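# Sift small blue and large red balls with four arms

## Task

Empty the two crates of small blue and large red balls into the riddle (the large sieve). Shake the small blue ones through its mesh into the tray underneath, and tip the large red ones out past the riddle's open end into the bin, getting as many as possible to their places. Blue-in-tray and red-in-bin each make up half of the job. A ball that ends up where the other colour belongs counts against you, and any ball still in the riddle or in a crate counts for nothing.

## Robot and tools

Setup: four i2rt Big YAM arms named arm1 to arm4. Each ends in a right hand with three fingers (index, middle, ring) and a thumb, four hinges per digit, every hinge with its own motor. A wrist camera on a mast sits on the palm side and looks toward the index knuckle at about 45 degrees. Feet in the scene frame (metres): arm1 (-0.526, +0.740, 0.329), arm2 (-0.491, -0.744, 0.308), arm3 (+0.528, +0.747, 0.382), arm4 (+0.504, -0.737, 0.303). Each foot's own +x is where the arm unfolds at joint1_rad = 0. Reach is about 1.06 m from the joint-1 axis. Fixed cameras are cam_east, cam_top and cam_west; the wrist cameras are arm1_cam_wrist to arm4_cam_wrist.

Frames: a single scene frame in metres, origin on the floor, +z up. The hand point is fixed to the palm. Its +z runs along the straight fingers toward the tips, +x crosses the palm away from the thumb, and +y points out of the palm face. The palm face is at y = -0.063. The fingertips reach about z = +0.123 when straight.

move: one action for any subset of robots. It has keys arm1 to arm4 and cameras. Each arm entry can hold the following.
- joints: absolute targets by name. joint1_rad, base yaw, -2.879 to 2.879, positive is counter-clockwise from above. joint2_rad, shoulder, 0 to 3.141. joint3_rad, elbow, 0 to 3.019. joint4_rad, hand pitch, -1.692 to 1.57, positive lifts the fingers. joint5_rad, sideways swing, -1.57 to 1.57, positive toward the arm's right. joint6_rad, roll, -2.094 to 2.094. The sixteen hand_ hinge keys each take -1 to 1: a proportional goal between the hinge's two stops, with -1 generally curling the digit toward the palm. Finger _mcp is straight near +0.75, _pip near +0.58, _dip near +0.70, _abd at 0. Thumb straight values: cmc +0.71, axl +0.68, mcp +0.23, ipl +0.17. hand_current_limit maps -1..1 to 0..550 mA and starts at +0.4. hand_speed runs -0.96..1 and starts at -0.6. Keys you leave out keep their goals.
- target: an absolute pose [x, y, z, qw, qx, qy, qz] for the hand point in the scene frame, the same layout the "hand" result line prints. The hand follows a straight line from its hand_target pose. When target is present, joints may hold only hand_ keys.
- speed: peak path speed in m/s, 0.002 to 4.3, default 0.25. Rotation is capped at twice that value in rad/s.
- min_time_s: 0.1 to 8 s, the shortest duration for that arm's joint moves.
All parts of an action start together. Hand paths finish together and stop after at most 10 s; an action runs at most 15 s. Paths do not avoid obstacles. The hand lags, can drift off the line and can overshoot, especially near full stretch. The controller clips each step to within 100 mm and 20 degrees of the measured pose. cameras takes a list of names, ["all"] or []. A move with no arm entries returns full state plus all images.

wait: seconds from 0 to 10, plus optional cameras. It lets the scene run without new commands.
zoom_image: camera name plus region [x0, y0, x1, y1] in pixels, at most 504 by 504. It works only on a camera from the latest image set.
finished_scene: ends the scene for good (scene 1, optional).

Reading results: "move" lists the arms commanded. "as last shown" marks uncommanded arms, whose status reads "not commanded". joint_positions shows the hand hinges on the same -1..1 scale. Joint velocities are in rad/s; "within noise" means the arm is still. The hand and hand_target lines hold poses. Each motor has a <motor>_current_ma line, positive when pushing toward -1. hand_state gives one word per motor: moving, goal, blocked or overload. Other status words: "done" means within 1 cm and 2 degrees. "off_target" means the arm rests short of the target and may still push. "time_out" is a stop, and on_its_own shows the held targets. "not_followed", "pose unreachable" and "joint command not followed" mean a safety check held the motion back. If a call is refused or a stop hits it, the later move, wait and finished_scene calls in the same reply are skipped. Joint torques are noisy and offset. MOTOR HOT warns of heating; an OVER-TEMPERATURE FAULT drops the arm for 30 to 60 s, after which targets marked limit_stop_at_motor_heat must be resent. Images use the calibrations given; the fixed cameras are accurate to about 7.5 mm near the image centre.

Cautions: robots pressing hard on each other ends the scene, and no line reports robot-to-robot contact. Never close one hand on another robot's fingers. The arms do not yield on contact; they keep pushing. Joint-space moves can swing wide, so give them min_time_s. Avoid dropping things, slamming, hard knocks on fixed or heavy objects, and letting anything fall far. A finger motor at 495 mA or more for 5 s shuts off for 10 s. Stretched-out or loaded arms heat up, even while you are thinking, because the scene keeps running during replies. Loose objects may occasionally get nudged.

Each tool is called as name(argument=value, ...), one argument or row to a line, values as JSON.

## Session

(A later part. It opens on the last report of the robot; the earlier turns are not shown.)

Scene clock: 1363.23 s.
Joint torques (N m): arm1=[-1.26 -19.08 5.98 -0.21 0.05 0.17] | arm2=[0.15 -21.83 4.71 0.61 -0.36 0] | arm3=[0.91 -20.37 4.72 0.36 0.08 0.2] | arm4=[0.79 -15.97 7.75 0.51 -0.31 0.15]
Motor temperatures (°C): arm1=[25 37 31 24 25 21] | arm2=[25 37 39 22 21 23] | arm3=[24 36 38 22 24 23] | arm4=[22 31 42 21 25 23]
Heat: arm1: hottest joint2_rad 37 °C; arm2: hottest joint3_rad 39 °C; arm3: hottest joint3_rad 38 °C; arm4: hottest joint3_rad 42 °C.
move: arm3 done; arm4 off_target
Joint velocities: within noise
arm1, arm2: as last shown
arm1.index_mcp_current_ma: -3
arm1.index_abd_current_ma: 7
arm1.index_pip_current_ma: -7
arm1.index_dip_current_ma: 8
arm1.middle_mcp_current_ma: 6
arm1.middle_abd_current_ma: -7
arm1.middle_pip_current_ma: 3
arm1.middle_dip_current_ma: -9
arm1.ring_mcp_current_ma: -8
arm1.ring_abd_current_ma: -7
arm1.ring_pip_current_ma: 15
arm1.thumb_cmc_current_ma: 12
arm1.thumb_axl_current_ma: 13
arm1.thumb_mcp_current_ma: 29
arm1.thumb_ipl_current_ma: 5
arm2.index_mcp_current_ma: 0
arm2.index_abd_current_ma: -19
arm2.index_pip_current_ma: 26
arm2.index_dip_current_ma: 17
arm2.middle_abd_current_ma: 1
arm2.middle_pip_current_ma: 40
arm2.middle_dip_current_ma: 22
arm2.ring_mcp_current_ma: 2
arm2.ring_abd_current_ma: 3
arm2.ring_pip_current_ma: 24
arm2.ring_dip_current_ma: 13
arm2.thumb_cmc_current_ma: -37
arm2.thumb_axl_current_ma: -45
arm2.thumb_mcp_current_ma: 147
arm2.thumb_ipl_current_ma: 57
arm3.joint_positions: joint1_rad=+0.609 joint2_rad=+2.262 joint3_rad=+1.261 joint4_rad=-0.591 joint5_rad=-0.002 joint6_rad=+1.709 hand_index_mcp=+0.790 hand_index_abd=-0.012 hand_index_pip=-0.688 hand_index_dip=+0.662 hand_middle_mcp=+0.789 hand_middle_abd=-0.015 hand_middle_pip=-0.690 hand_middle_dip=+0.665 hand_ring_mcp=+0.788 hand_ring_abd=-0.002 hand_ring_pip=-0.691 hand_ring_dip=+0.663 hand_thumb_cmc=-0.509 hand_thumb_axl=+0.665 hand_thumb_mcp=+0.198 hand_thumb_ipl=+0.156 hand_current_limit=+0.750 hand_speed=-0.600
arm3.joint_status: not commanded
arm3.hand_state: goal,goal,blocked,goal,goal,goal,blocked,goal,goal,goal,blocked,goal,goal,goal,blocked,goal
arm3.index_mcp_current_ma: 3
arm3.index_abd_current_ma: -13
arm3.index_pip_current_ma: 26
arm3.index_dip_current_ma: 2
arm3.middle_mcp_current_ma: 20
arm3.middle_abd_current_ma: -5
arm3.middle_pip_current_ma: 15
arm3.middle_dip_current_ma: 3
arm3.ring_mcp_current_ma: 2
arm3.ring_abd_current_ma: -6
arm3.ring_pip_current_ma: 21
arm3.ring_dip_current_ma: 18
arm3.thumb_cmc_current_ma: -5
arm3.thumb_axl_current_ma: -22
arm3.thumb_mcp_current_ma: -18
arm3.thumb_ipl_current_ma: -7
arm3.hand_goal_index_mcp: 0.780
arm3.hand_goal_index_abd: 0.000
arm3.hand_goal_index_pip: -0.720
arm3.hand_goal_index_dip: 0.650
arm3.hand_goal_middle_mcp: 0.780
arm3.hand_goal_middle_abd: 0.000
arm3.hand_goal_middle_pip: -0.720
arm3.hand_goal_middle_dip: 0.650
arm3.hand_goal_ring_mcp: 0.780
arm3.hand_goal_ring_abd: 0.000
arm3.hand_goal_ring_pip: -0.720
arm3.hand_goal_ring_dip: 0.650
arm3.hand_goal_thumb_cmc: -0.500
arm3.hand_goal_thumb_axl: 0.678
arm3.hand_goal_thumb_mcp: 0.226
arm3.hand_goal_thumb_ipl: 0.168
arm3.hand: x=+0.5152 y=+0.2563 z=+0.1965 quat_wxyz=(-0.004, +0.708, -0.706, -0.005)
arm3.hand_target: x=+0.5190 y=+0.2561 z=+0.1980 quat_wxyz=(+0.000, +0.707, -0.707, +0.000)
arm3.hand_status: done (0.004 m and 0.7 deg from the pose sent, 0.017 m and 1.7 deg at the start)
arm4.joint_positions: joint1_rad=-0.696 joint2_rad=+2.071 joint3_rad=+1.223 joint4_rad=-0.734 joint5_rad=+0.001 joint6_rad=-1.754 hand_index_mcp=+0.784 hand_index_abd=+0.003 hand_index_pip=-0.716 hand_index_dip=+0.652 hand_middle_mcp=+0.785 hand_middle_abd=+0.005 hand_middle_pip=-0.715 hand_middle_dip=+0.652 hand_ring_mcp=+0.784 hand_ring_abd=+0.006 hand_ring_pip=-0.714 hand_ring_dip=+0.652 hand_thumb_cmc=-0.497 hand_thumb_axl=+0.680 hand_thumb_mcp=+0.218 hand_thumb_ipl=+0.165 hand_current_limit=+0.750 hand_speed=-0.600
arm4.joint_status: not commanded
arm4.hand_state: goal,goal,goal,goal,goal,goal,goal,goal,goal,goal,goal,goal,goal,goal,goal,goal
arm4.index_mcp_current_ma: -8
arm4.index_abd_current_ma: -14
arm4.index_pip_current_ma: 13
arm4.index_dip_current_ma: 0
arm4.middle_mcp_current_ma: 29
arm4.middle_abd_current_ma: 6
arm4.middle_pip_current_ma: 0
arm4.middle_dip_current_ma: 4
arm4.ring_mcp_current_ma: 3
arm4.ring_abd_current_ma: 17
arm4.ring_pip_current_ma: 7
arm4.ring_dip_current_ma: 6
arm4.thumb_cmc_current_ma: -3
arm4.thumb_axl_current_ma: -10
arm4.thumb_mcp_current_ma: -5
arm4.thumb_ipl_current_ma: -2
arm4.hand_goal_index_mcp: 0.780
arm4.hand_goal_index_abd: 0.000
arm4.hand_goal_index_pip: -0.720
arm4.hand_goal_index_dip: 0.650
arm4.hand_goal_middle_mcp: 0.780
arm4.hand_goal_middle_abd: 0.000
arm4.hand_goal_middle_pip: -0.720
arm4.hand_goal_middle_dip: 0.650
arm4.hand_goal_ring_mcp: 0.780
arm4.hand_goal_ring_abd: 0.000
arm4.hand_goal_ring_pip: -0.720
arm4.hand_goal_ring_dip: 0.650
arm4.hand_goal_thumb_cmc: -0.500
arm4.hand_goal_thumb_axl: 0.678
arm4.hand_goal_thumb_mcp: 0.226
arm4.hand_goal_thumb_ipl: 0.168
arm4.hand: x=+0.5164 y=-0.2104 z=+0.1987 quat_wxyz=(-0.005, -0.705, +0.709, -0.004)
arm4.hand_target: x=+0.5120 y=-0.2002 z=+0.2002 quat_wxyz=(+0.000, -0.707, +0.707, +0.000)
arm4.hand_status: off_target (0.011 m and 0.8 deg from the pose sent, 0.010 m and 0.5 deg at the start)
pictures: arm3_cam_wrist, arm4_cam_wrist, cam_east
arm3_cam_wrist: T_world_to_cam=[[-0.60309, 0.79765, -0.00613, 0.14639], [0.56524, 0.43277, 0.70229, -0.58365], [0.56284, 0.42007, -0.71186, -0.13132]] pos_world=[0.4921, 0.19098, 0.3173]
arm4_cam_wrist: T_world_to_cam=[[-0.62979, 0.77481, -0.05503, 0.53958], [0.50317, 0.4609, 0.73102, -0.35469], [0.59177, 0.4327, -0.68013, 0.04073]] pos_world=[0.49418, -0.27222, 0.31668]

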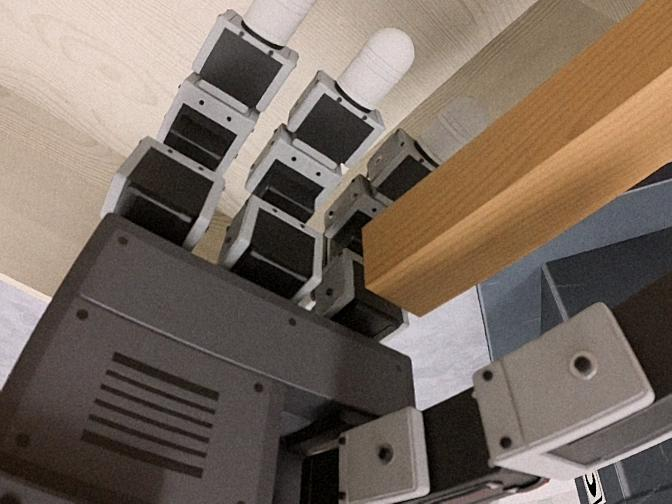

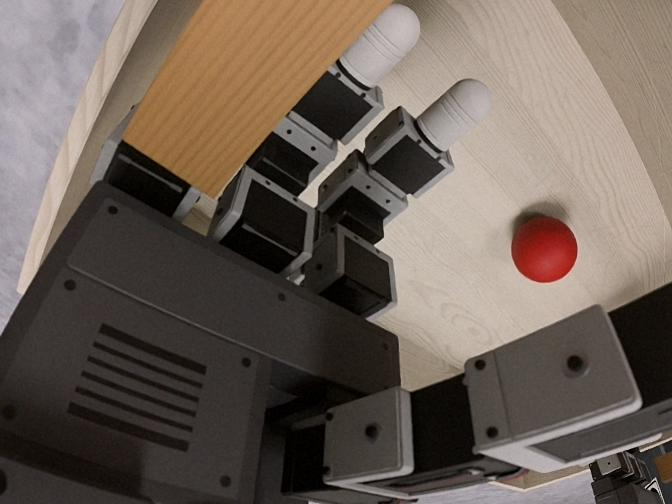

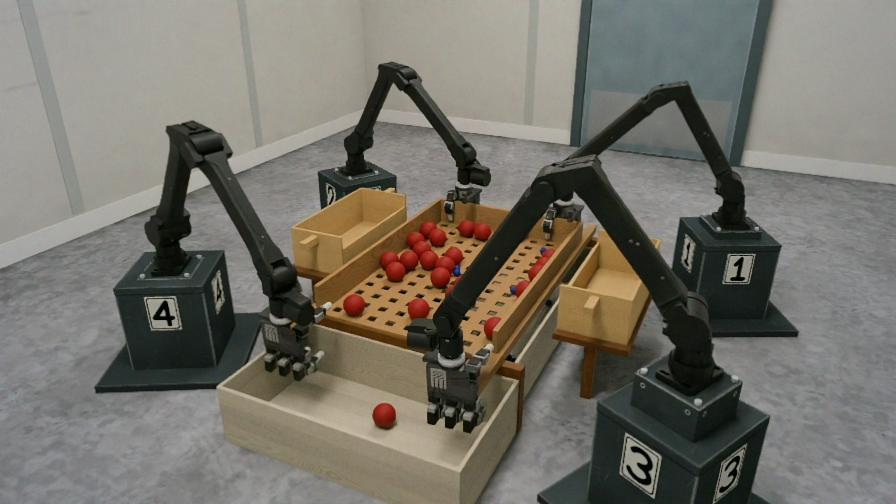

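move(
  arm3={"target": [0.521, 0.274, 0.198, 0, 0.7071, -0.7071, 0], "speed": 0.12},
  arm4={"target": [0.512, -0.190, 0.200, 0, 0.7071, -0.7071, 0], "speed": 0.12},
  cameras=["arm3_cam_wrist", "arm4_cam_wrist"],
)

zoom_image(
  camera="arm4_cam_wrist",
  region=[60, 0, 460, 300],
)

zoom_image(
  camera="arm3_cam_wrist",
  region=[200, 60, 560, 360],
)

Scene clock: 1367.77 s.
Joint torques (N m): arm1=[-1.14 -19.02 5.98 -0.2 0.06 0.18] | arm2=[0.38 -21.77 4.68 0.72 -0.38 0.04] | arm3=[0.91 -19.66 4.29 0.35 0.07 0.18] | arm4=[0.91 -16.15 8.73 0.39 -0.35 0.14]
Motor temperatures (°C): arm1=[25 37 31 24 25 21] | arm2=[25 37 39 22 21 23] | arm3=[24 36 37 22 24 23] | arm4=[22 30 42 21 25 23]
Heat: arm1: hottest joint2_rad 37 °C; arm2: hottest joint3_rad 39 °C; arm3: hottest joint3_rad 37 °C; arm4: hottest joint3_rad 42 °C.
move: arm3 done; arm4 off_target
Joint velocities: within noise
arm1, arm2: as last shown
arm1.index_mcp_current_ma: 2
arm1.index_abd_current_ma: 5
arm1.index_pip_current_ma: -6
arm1.index_dip_current_ma: 3
arm1.middle_mcp_current_ma: -5
arm1.middle_abd_current_ma: -5
arm1.middle_pip_current_ma: -4
arm1.middle_dip_current_ma: 1
arm1.ring_mcp_current_ma: 4
arm1.ring_abd_current_ma: -3
arm1.ring_pip_current_ma: 0
arm1.ring_dip_current_ma: -6
arm1.thumb_cmc_current_ma: 8
arm1.thumb_axl_current_ma: 6
arm1.thumb_mcp_current_ma: 23
arm1.thumb_ipl_current_ma: 20
arm2.index_mcp_current_ma: 4
arm2.index_abd_current_ma: -9
arm2.index_pip_current_ma: 17
arm2.index_dip_current_ma: 24
arm2.middle_mcp_current_ma: 3
arm2.middle_abd_current_ma: -1
arm2.middle_pip_current_ma: 42
arm2.middle_dip_current_ma: 13
arm2.ring_mcp_current_ma: 6
arm2.ring_pip_current_ma: 27
arm2.ring_dip_current_ma: 11
arm2.thumb_cmc_current_ma: -36
arm2.thumb_axl_current_ma: -49
arm2.thumb_mcp_current_ma: 153
arm2.thumb_ipl_current_ma: 56
arm3.joint_positions: joint1_rad=+0.616 joint2_rad=+2.238 joint3_rad=+1.204 joint4_rad=-0.556 joint5_rad=-0.002 joint6_rad=+1.718 hand_index_mcp=+0.790 hand_index_abd=-0.012 hand_index_pip=-0.688 hand_index_dip=+0.662 hand_middle_mcp=+0.789 hand_middle_abd=-0.015 hand_middle_pip=-0.690 hand_middle_dip=+0.665 hand_ring_mcp=+0.788 hand_ring_abd=-0.002 hand_ring_pip=-0.691 hand_ring_dip=+0.663 hand_thumb_cmc=-0.509 hand_thumb_axl=+0.665 hand_thumb_mcp=+0.198 hand_thumb_ipl=+0.156 hand_current_limit=+0.750 hand_speed=-0.600
arm3.joint_status: not commanded
arm3.hand_state: goal,goal,blocked,goal,goal,goal,blocked,goal,goal,goal,blocked,goal,goal,goal,blocked,goal
arm3.index_mcp_current_ma: 5
arm3.index_abd_current_ma: -8
arm3.index_pip_current_ma: 25
arm3.index_dip_current_ma: -3
arm3.middle_mcp_current_ma: 16
arm3.middle_abd_current_ma: 0
arm3.middle_pip_current_ma: 17
arm3.middle_dip_current_ma: 0
arm3.ring_mcp_current_ma: 3
arm3.ring_abd_current_ma: -5
arm3.ring_pip_current_ma: 34
arm3.ring_dip_current_ma: 16
arm3.thumb_cmc_current_ma: -2
arm3.thumb_axl_current_ma: -17
arm3.thumb_mcp_current_ma: -24
arm3.thumb_ipl_current_ma: -12
arm3.hand_goal_index_mcp: 0.780
arm3.hand_goal_index_abd: 0.000
arm3.hand_goal_index_pip: -0.720
arm3.hand_goal_index_dip: 0.650
arm3.hand_goal_middle_mcp: 0.780
arm3.hand_goal_middle_abd: 0.000
arm3.hand_goal_middle_pip: -0.720
arm3.hand_goal_middle_dip: 0.650
arm3.hand_goal_ring_mcp: 0.780
arm3.hand_goal_ring_abd: 0.000
arm3.hand_goal_ring_pip: -0.720
arm3.hand_goal_ring_dip: 0.650
arm3.hand_goal_thumb_cmc: -0.500
arm3.hand_goal_thumb_axl: 0.678
arm3.hand_goal_thumb_mcp: 0.226
arm3.hand_goal_thumb_ipl: 0.168
arm3.hand: x=+0.5164 y=+0.2729 z=+0.1968 quat_wxyz=(-0.003, +0.707, -0.707, -0.004)
arm3.hand_target: x=+0.5211 y=+0.2739 z=+0.1980 quat_wxyz=(+0.000, +0.707, -0.707, +0.000)
arm3.hand_status: done (0.005 m and 0.6 deg from the pose sent, 0.019 m and 0.7 deg at the start)
arm4.joint_positions: joint1_rad=-0.695 joint2_rad=+2.088 joint3_rad=+1.245 joint4_rad=-0.743 joint5_rad=+0.001 joint6_rad=-1.752 hand_index_mcp=+0.784 hand_index_abd=+0.003 hand_index_pip=-0.716 hand_index_dip=+0.652 hand_middle_mcp=+0.785 hand_middle_abd=+0.005 hand_middle_pip=-0.715 hand_middle_dip=+0.652 hand_ring_mcp=+0.784 hand_ring_abd=+0.006 hand_ring_pip=-0.714 hand_ring_dip=+0.652 hand_thumb_cmc=-0.497 hand_thumb_axl=+0.680 hand_thumb_mcp=+0.218 hand_thumb_ipl=+0.165 hand_current_limit=+0.750 hand_speed=-0.600
arm4.joint_status: not commanded
arm4.hand_state: goal,goal,goal,goal,goal,goal,goal,goal,goal,goal,goal,goal,goal,goal,goal,goal
arm4.index_mcp_current_ma: 7
arm4.index_abd_current_ma: 6
arm4.index_pip_current_ma: 12
arm4.index_dip_current_ma: -2
arm4.middle_mcp_current_ma: 12
arm4.middle_abd_current_ma: -15
arm4.middle_pip_current_ma: -2
arm4.middle_dip_current_ma: -1
arm4.ring_mcp_current_ma: -8
arm4.ring_abd_current_ma: 13
arm4.ring_pip_current_ma: 16
arm4.ring_dip_current_ma: -3
arm4.thumb_cmc_current_ma: 6
arm4.thumb_axl_current_ma: 5
arm4.thumb_mcp_current_ma: 6
arm4.thumb_ipl_current_ma: 5
arm4.hand_goal_index_mcp: 0.780
arm4.hand_goal_index_abd: 0.000
arm4.hand_goal_index_pip: -0.720
arm4.hand_goal_index_dip: 0.650
arm4.hand_goal_middle_mcp: 0.780
arm4.hand_goal_middle_abd: 0.000
arm4.hand_goal_middle_pip: -0.720
arm4.hand_goal_middle_dip: 0.650
arm4.hand_goal_ring_mcp: 0.780
arm4.hand_goal_ring_abd: 0.000
arm4.hand_goal_ring_pip: -0.720
arm4.hand_goal_ring_dip: 0.650
arm4.hand_goal_thumb_cmc: -0.500
arm4.hand_goal_thumb_axl: 0.678
arm4.hand_goal_thumb_mcp: 0.226
arm4.hand_goal_thumb_ipl: 0.168
arm4.hand: x=+0.5172 y=-0.2043 z=+0.1963 quat_wxyz=(-0.006, -0.705, +0.709, -0.005)
arm4.hand_target: x=+0.5118 y=-0.1904 z=+0.2003 quat_wxyz=(+0.000, -0.707, +0.707, +0.000)
arm4.hand_status: off_target (0.016 m and 1.0 deg from the pose sent, 0.021 m and 0.8 deg at the start)
arm3_cam_wrist: T_world_to_cam=[[-0.60158, 0.79878, -0.00805, 0.13321], [0.56597, 0.43332, 0.70137, -0.59204], [0.56373, 0.41737, -0.71275, -0.13835]] pos_world=[0.4932, 0.20788, 0.3177]
arm4_cam_wrist: T_world_to_cam=[[-0.62918, 0.77518, -0.05677, 0.53536], [0.50389, 0.46242, 0.72956, -0.35592], [0.59179, 0.43042, -0.68156, 0.03582]] pos_world=[0.49498, -0.26583, 0.31448]

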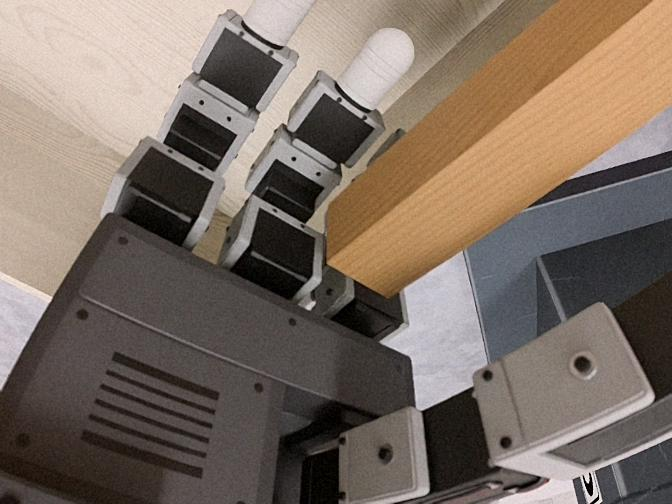

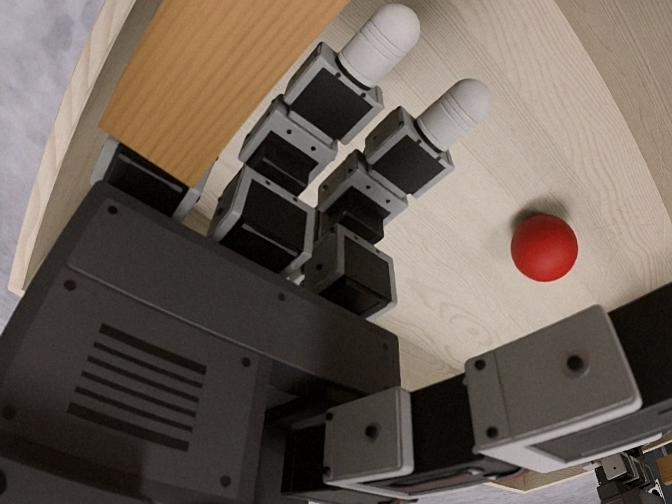

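Scaled by 1.260 from the camera's image (finer frame: 960x720).

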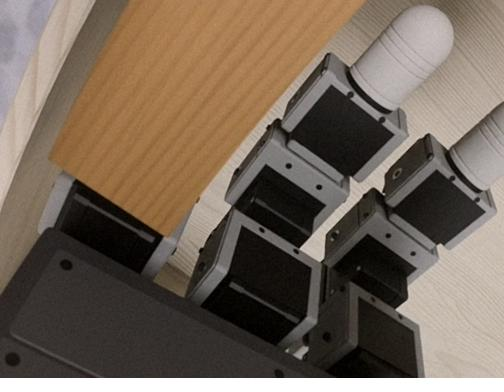

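Scaled by 1.400 from the camera's image (finer frame: 960x720).

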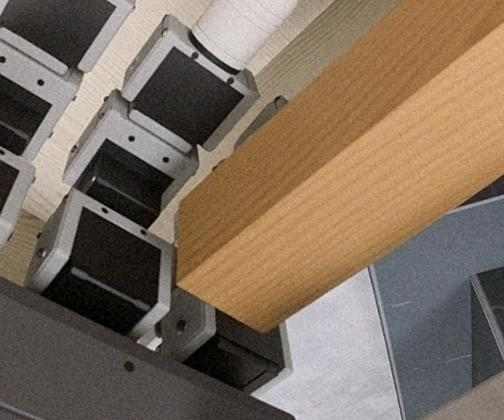

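move(
  arm3={"target": [0.519, 0.273, 0.228, 0, 0.7071, -0.7071, 0], "speed": 0.06},
  arm4={"target": [0.512, -0.190, 0.232, 0, 0.7071, -0.7071, 0], "speed": 0.06},
  cameras=["cam_east"],
)

Scene clock: 1373.00 s.
Joint torques (N m): arm1=[-1.26 -19.02 5.97 -0.21 0.06 0.17] | arm2=[0.21 -21.71 4.72 0.75 -0.36 0.03] | arm3=[0.67 -18.9 4.63 -0.51 0.09 0.15] | arm4=[1.49 -18.43 8.96 0.28 -0.39 0.1]
Motor temperatures (°C): arm1=[25 37 31 24 25 21] | arm2=[25 37 38 22 21 23] | arm3=[24 36 36 22 24 23] | arm4=[22 31 42 21 25 23]
Heat: arm1: hottest joint2_rad 37 °C; arm2: hottest joint3_rad 38 °C; arm3: hottest joint2_rad 36 °C; arm4: hottest joint3_rad 42 °C.
move: arm3 off_target; arm4 off_target
Joint velocities: within noise
arm1: as last shown
arm1.index_mcp_current_ma: -7
arm1.index_abd_current_ma: 7
arm1.index_pip_current_ma: -1
arm1.index_dip_current_ma: 1
arm1.middle_mcp_current_ma: 11
arm1.middle_abd_current_ma: -6
arm1.middle_pip_current_ma: 15
arm1.middle_dip_current_ma: -6
arm1.ring_mcp_current_ma: -9
arm1.ring_abd_current_ma: -6
arm1.ring_pip_current_ma: 4
arm1.ring_dip_current_ma: -3
arm1.thumb_axl_current_ma: 3
arm1.thumb_mcp_current_ma: 41
arm1.thumb_ipl_current_ma: 3
arm2.joint_positions: joint1_rad=+0.383 joint2_rad=+2.071 joint3_rad=+1.328 joint4_rad=-0.834 joint5_rad=+0.010 joint6_rad=+1.437 hand_index_mcp=+0.783 hand_index_abd=-0.011 hand_index_pip=-0.663 hand_index_dip=+0.658 hand_middle_mcp=+0.783 hand_middle_abd=+0.009 hand_middle_pip=-0.660 hand_middle_dip=+0.658 hand_ring_mcp=+0.787 hand_ring_abd=+0.009 hand_ring_pip=-0.663 hand_ring_dip=+0.659 hand_thumb_cmc=-0.600 hand_thumb_axl=+0.644 hand_thumb_mcp=-0.364 hand_thumb_ipl=-0.450 hand_current_limit=+0.750 hand_speed=-0.600
arm2.joint_status: not commanded
arm2.hand_state: goal,goal,goal,goal,goal,goal,goal,goal,goal,goal,goal,goal,blocked,blocked,blocked,blocked
arm2.index_mcp_current_ma: 3
arm2.index_abd_current_ma: -14
arm2.index_pip_current_ma: 19
arm2.index_dip_current_ma: 19
arm2.middle_mcp_current_ma: 5
arm2.middle_abd_current_ma: 2
arm2.middle_pip_current_ma: 39
arm2.middle_dip_current_ma: 26
arm2.ring_mcp_current_ma: 5
arm2.ring_abd_current_ma: -1
arm2.ring_pip_current_ma: 24
arm2.ring_dip_current_ma: 12
arm2.thumb_cmc_current_ma: -38
arm2.thumb_axl_current_ma: -49
arm2.thumb_mcp_current_ma: 153
arm2.thumb_ipl_current_ma: 53
arm2.hand_goal_index_mcp: 0.780
arm2.hand_goal_index_abd: 0.000
arm2.hand_goal_index_pip: -0.680
arm2.hand_goal_index_dip: 0.650
arm2.hand_goal_middle_mcp: 0.780
arm2.hand_goal_middle_abd: 0.000
arm2.hand_goal_middle_pip: -0.680
arm2.hand_goal_middle_dip: 0.650
arm2.hand_goal_ring_mcp: 0.780
arm2.hand_goal_ring_abd: 0.000
arm2.hand_goal_ring_pip: -0.680
arm2.hand_goal_ring_dip: 0.650
arm2.hand_goal_thumb_cmc: -0.570
arm2.hand_goal_thumb_axl: 0.678
arm2.hand_goal_thumb_mcp: -0.450
arm2.hand_goal_thumb_ipl: -0.480
arm2.hand: x=-0.3330 y=-0.2286 z=+0.2322 quat_wxyz=(+0.007, +0.706, +0.708, +0.000)
arm2.hand_target: x=-0.3339 y=-0.2310 z=+0.2350 quat_wxyz=(+0.000, +0.707, +0.707, +0.000)
arm2.hand_status: not commanded
arm3.joint_positions: joint1_rad=+0.616 joint2_rad=+2.166 joint3_rad=+1.199 joint4_rad=-0.588 joint5_rad=-0.002 joint6_rad=+1.718 hand_index_mcp=+0.790 hand_index_abd=-0.012 hand_index_pip=-0.688 hand_index_dip=+0.662 hand_middle_mcp=+0.789 hand_middle_abd=-0.015 hand_middle_pip=-0.690 hand_middle_dip=+0.665 hand_ring_mcp=+0.788 hand_ring_abd=-0.002 hand_ring_pip=-0.691 hand_ring_dip=+0.663 hand_thumb_cmc=-0.509 hand_thumb_axl=+0.665 hand_thumb_mcp=+0.198 hand_thumb_ipl=+0.156 hand_current_limit=+0.750 hand_speed=-0.600
arm3.joint_status: not commanded
arm3.hand_state: goal,goal,blocked,goal,goal,goal,blocked,goal,goal,goal,blocked,goal,goal,goal,blocked,goal
arm3.index_mcp_current_ma: 2
arm3.index_abd_current_ma: -12
arm3.index_pip_current_ma: 26
arm3.index_dip_current_ma: 9
arm3.middle_mcp_current_ma: 17
arm3.middle_abd_current_ma: 1
arm3.middle_pip_current_ma: 17
arm3.middle_dip_current_ma: 5
arm3.ring_mcp_current_ma: 3
arm3.ring_abd_current_ma: -8
arm3.ring_pip_current_ma: 22
arm3.ring_dip_current_ma: 20
arm3.thumb_cmc_current_ma: -7
arm3.thumb_axl_current_ma: -14
arm3.thumb_mcp_current_ma: -20
arm3.thumb_ipl_current_ma: -8
arm3.hand_goal_index_mcp: 0.780
arm3.hand_goal_index_abd: 0.000
arm3.hand_goal_index_pip: -0.720
arm3.hand_goal_index_dip: 0.650
arm3.hand_goal_middle_mcp: 0.780
arm3.hand_goal_middle_abd: 0.000
arm3.hand_goal_middle_pip: -0.720
arm3.hand_goal_middle_dip: 0.650
arm3.hand_goal_ring_mcp: 0.780
arm3.hand_goal_ring_abd: 0.000
arm3.hand_goal_ring_pip: -0.720
arm3.hand_goal_ring_dip: 0.650
arm3.hand_goal_thumb_cmc: -0.500
arm3.hand_goal_thumb_axl: 0.678
arm3.hand_goal_thumb_mcp: 0.226
arm3.hand_goal_thumb_ipl: 0.168
arm3.hand: x=+0.5182 y=+0.2624 z=+0.2295 quat_wxyz=(+0.007, +0.707, -0.707, +0.010)
arm3.hand_target: x=+0.5189 y=+0.2729 z=+0.2280 quat_wxyz=(+0.000, +0.707, -0.707, +0.000)
arm3.hand_status: off_target (0.011 m and 1.4 deg from the pose sent, 0.031 m and 0.6 deg at the start)
arm4.joint_positions: joint1_rad=-0.695 joint2_rad=+2.054 joint3_rad=+1.253 joint4_rad=-0.808 joint5_rad=+0.001 joint6_rad=-1.752 hand_index_mcp=+0.784 hand_index_abd=+0.003 hand_index_pip=-0.716 hand_index_dip=+0.652 hand_middle_mcp=+0.785 hand_middle_abd=+0.005 hand_middle_pip=-0.715 hand_middle_dip=+0.652 hand_ring_mcp=+0.784 hand_ring_abd=+0.006 hand_ring_pip=-0.714 hand_ring_dip=+0.652 hand_thumb_cmc=-0.497 hand_thumb_axl=+0.680 hand_thumb_mcp=+0.218 hand_thumb_ipl=+0.165 hand_current_limit=+0.750 hand_speed=-0.600
arm4.joint_status: not commanded
arm4.hand_state: goal,goal,goal,goal,goal,goal,goal,goal,goal,goal,goal,goal,goal,goal,goal,goal
arm4.index_mcp_current_ma: -16
arm4.index_abd_current_ma: 5
arm4.index_pip_current_ma: 15
arm4.index_dip_current_ma: -1
arm4.middle_mcp_current_ma: -2
arm4.middle_abd_current_ma: -9
arm4.middle_pip_current_ma: 8
arm4.middle_dip_current_ma: -8
arm4.ring_mcp_current_ma: 2
arm4.ring_abd_current_ma: 11
arm4.ring_pip_current_ma: 7
arm4.ring_dip_current_ma: -8
arm4.thumb_cmc_current_ma: 0
arm4.thumb_axl_current_ma: -12
arm4.thumb_mcp_current_ma: -11
arm4.thumb_ipl_current_ma: -3
arm4.hand_goal_index_mcp: 0.780
arm4.hand_goal_index_abd: 0.000
arm4.hand_goal_index_pip: -0.720
arm4.hand_goal_index_dip: 0.650
arm4.hand_goal_middle_mcp: 0.780
arm4.hand_goal_middle_abd: 0.000
arm4.hand_goal_middle_pip: -0.720
arm4.hand_goal_middle_dip: 0.650
arm4.hand_goal_ring_mcp: 0.780
arm4.hand_goal_ring_abd: 0.000
arm4.hand_goal_ring_pip: -0.720
arm4.hand_goal_ring_dip: 0.650
arm4.hand_goal_thumb_cmc: -0.500
arm4.hand_goal_thumb_axl: 0.678
arm4.hand_goal_thumb_mcp: 0.226
arm4.hand_goal_thumb_ipl: 0.168
arm4.hand: x=+0.5163 y=-0.2089 z=+0.2152 quat_wxyz=(-0.016, -0.705, +0.709, -0.012)
arm4.hand_target: x=+0.5117 y=-0.1906 z=+0.2323 quat_wxyz=(+0.000, -0.707, +0.707, +0.000)
arm4.hand_status: off_target (0.026 m and 2.3 deg from the pose sent, 0.039 m and 1.0 deg at the start)

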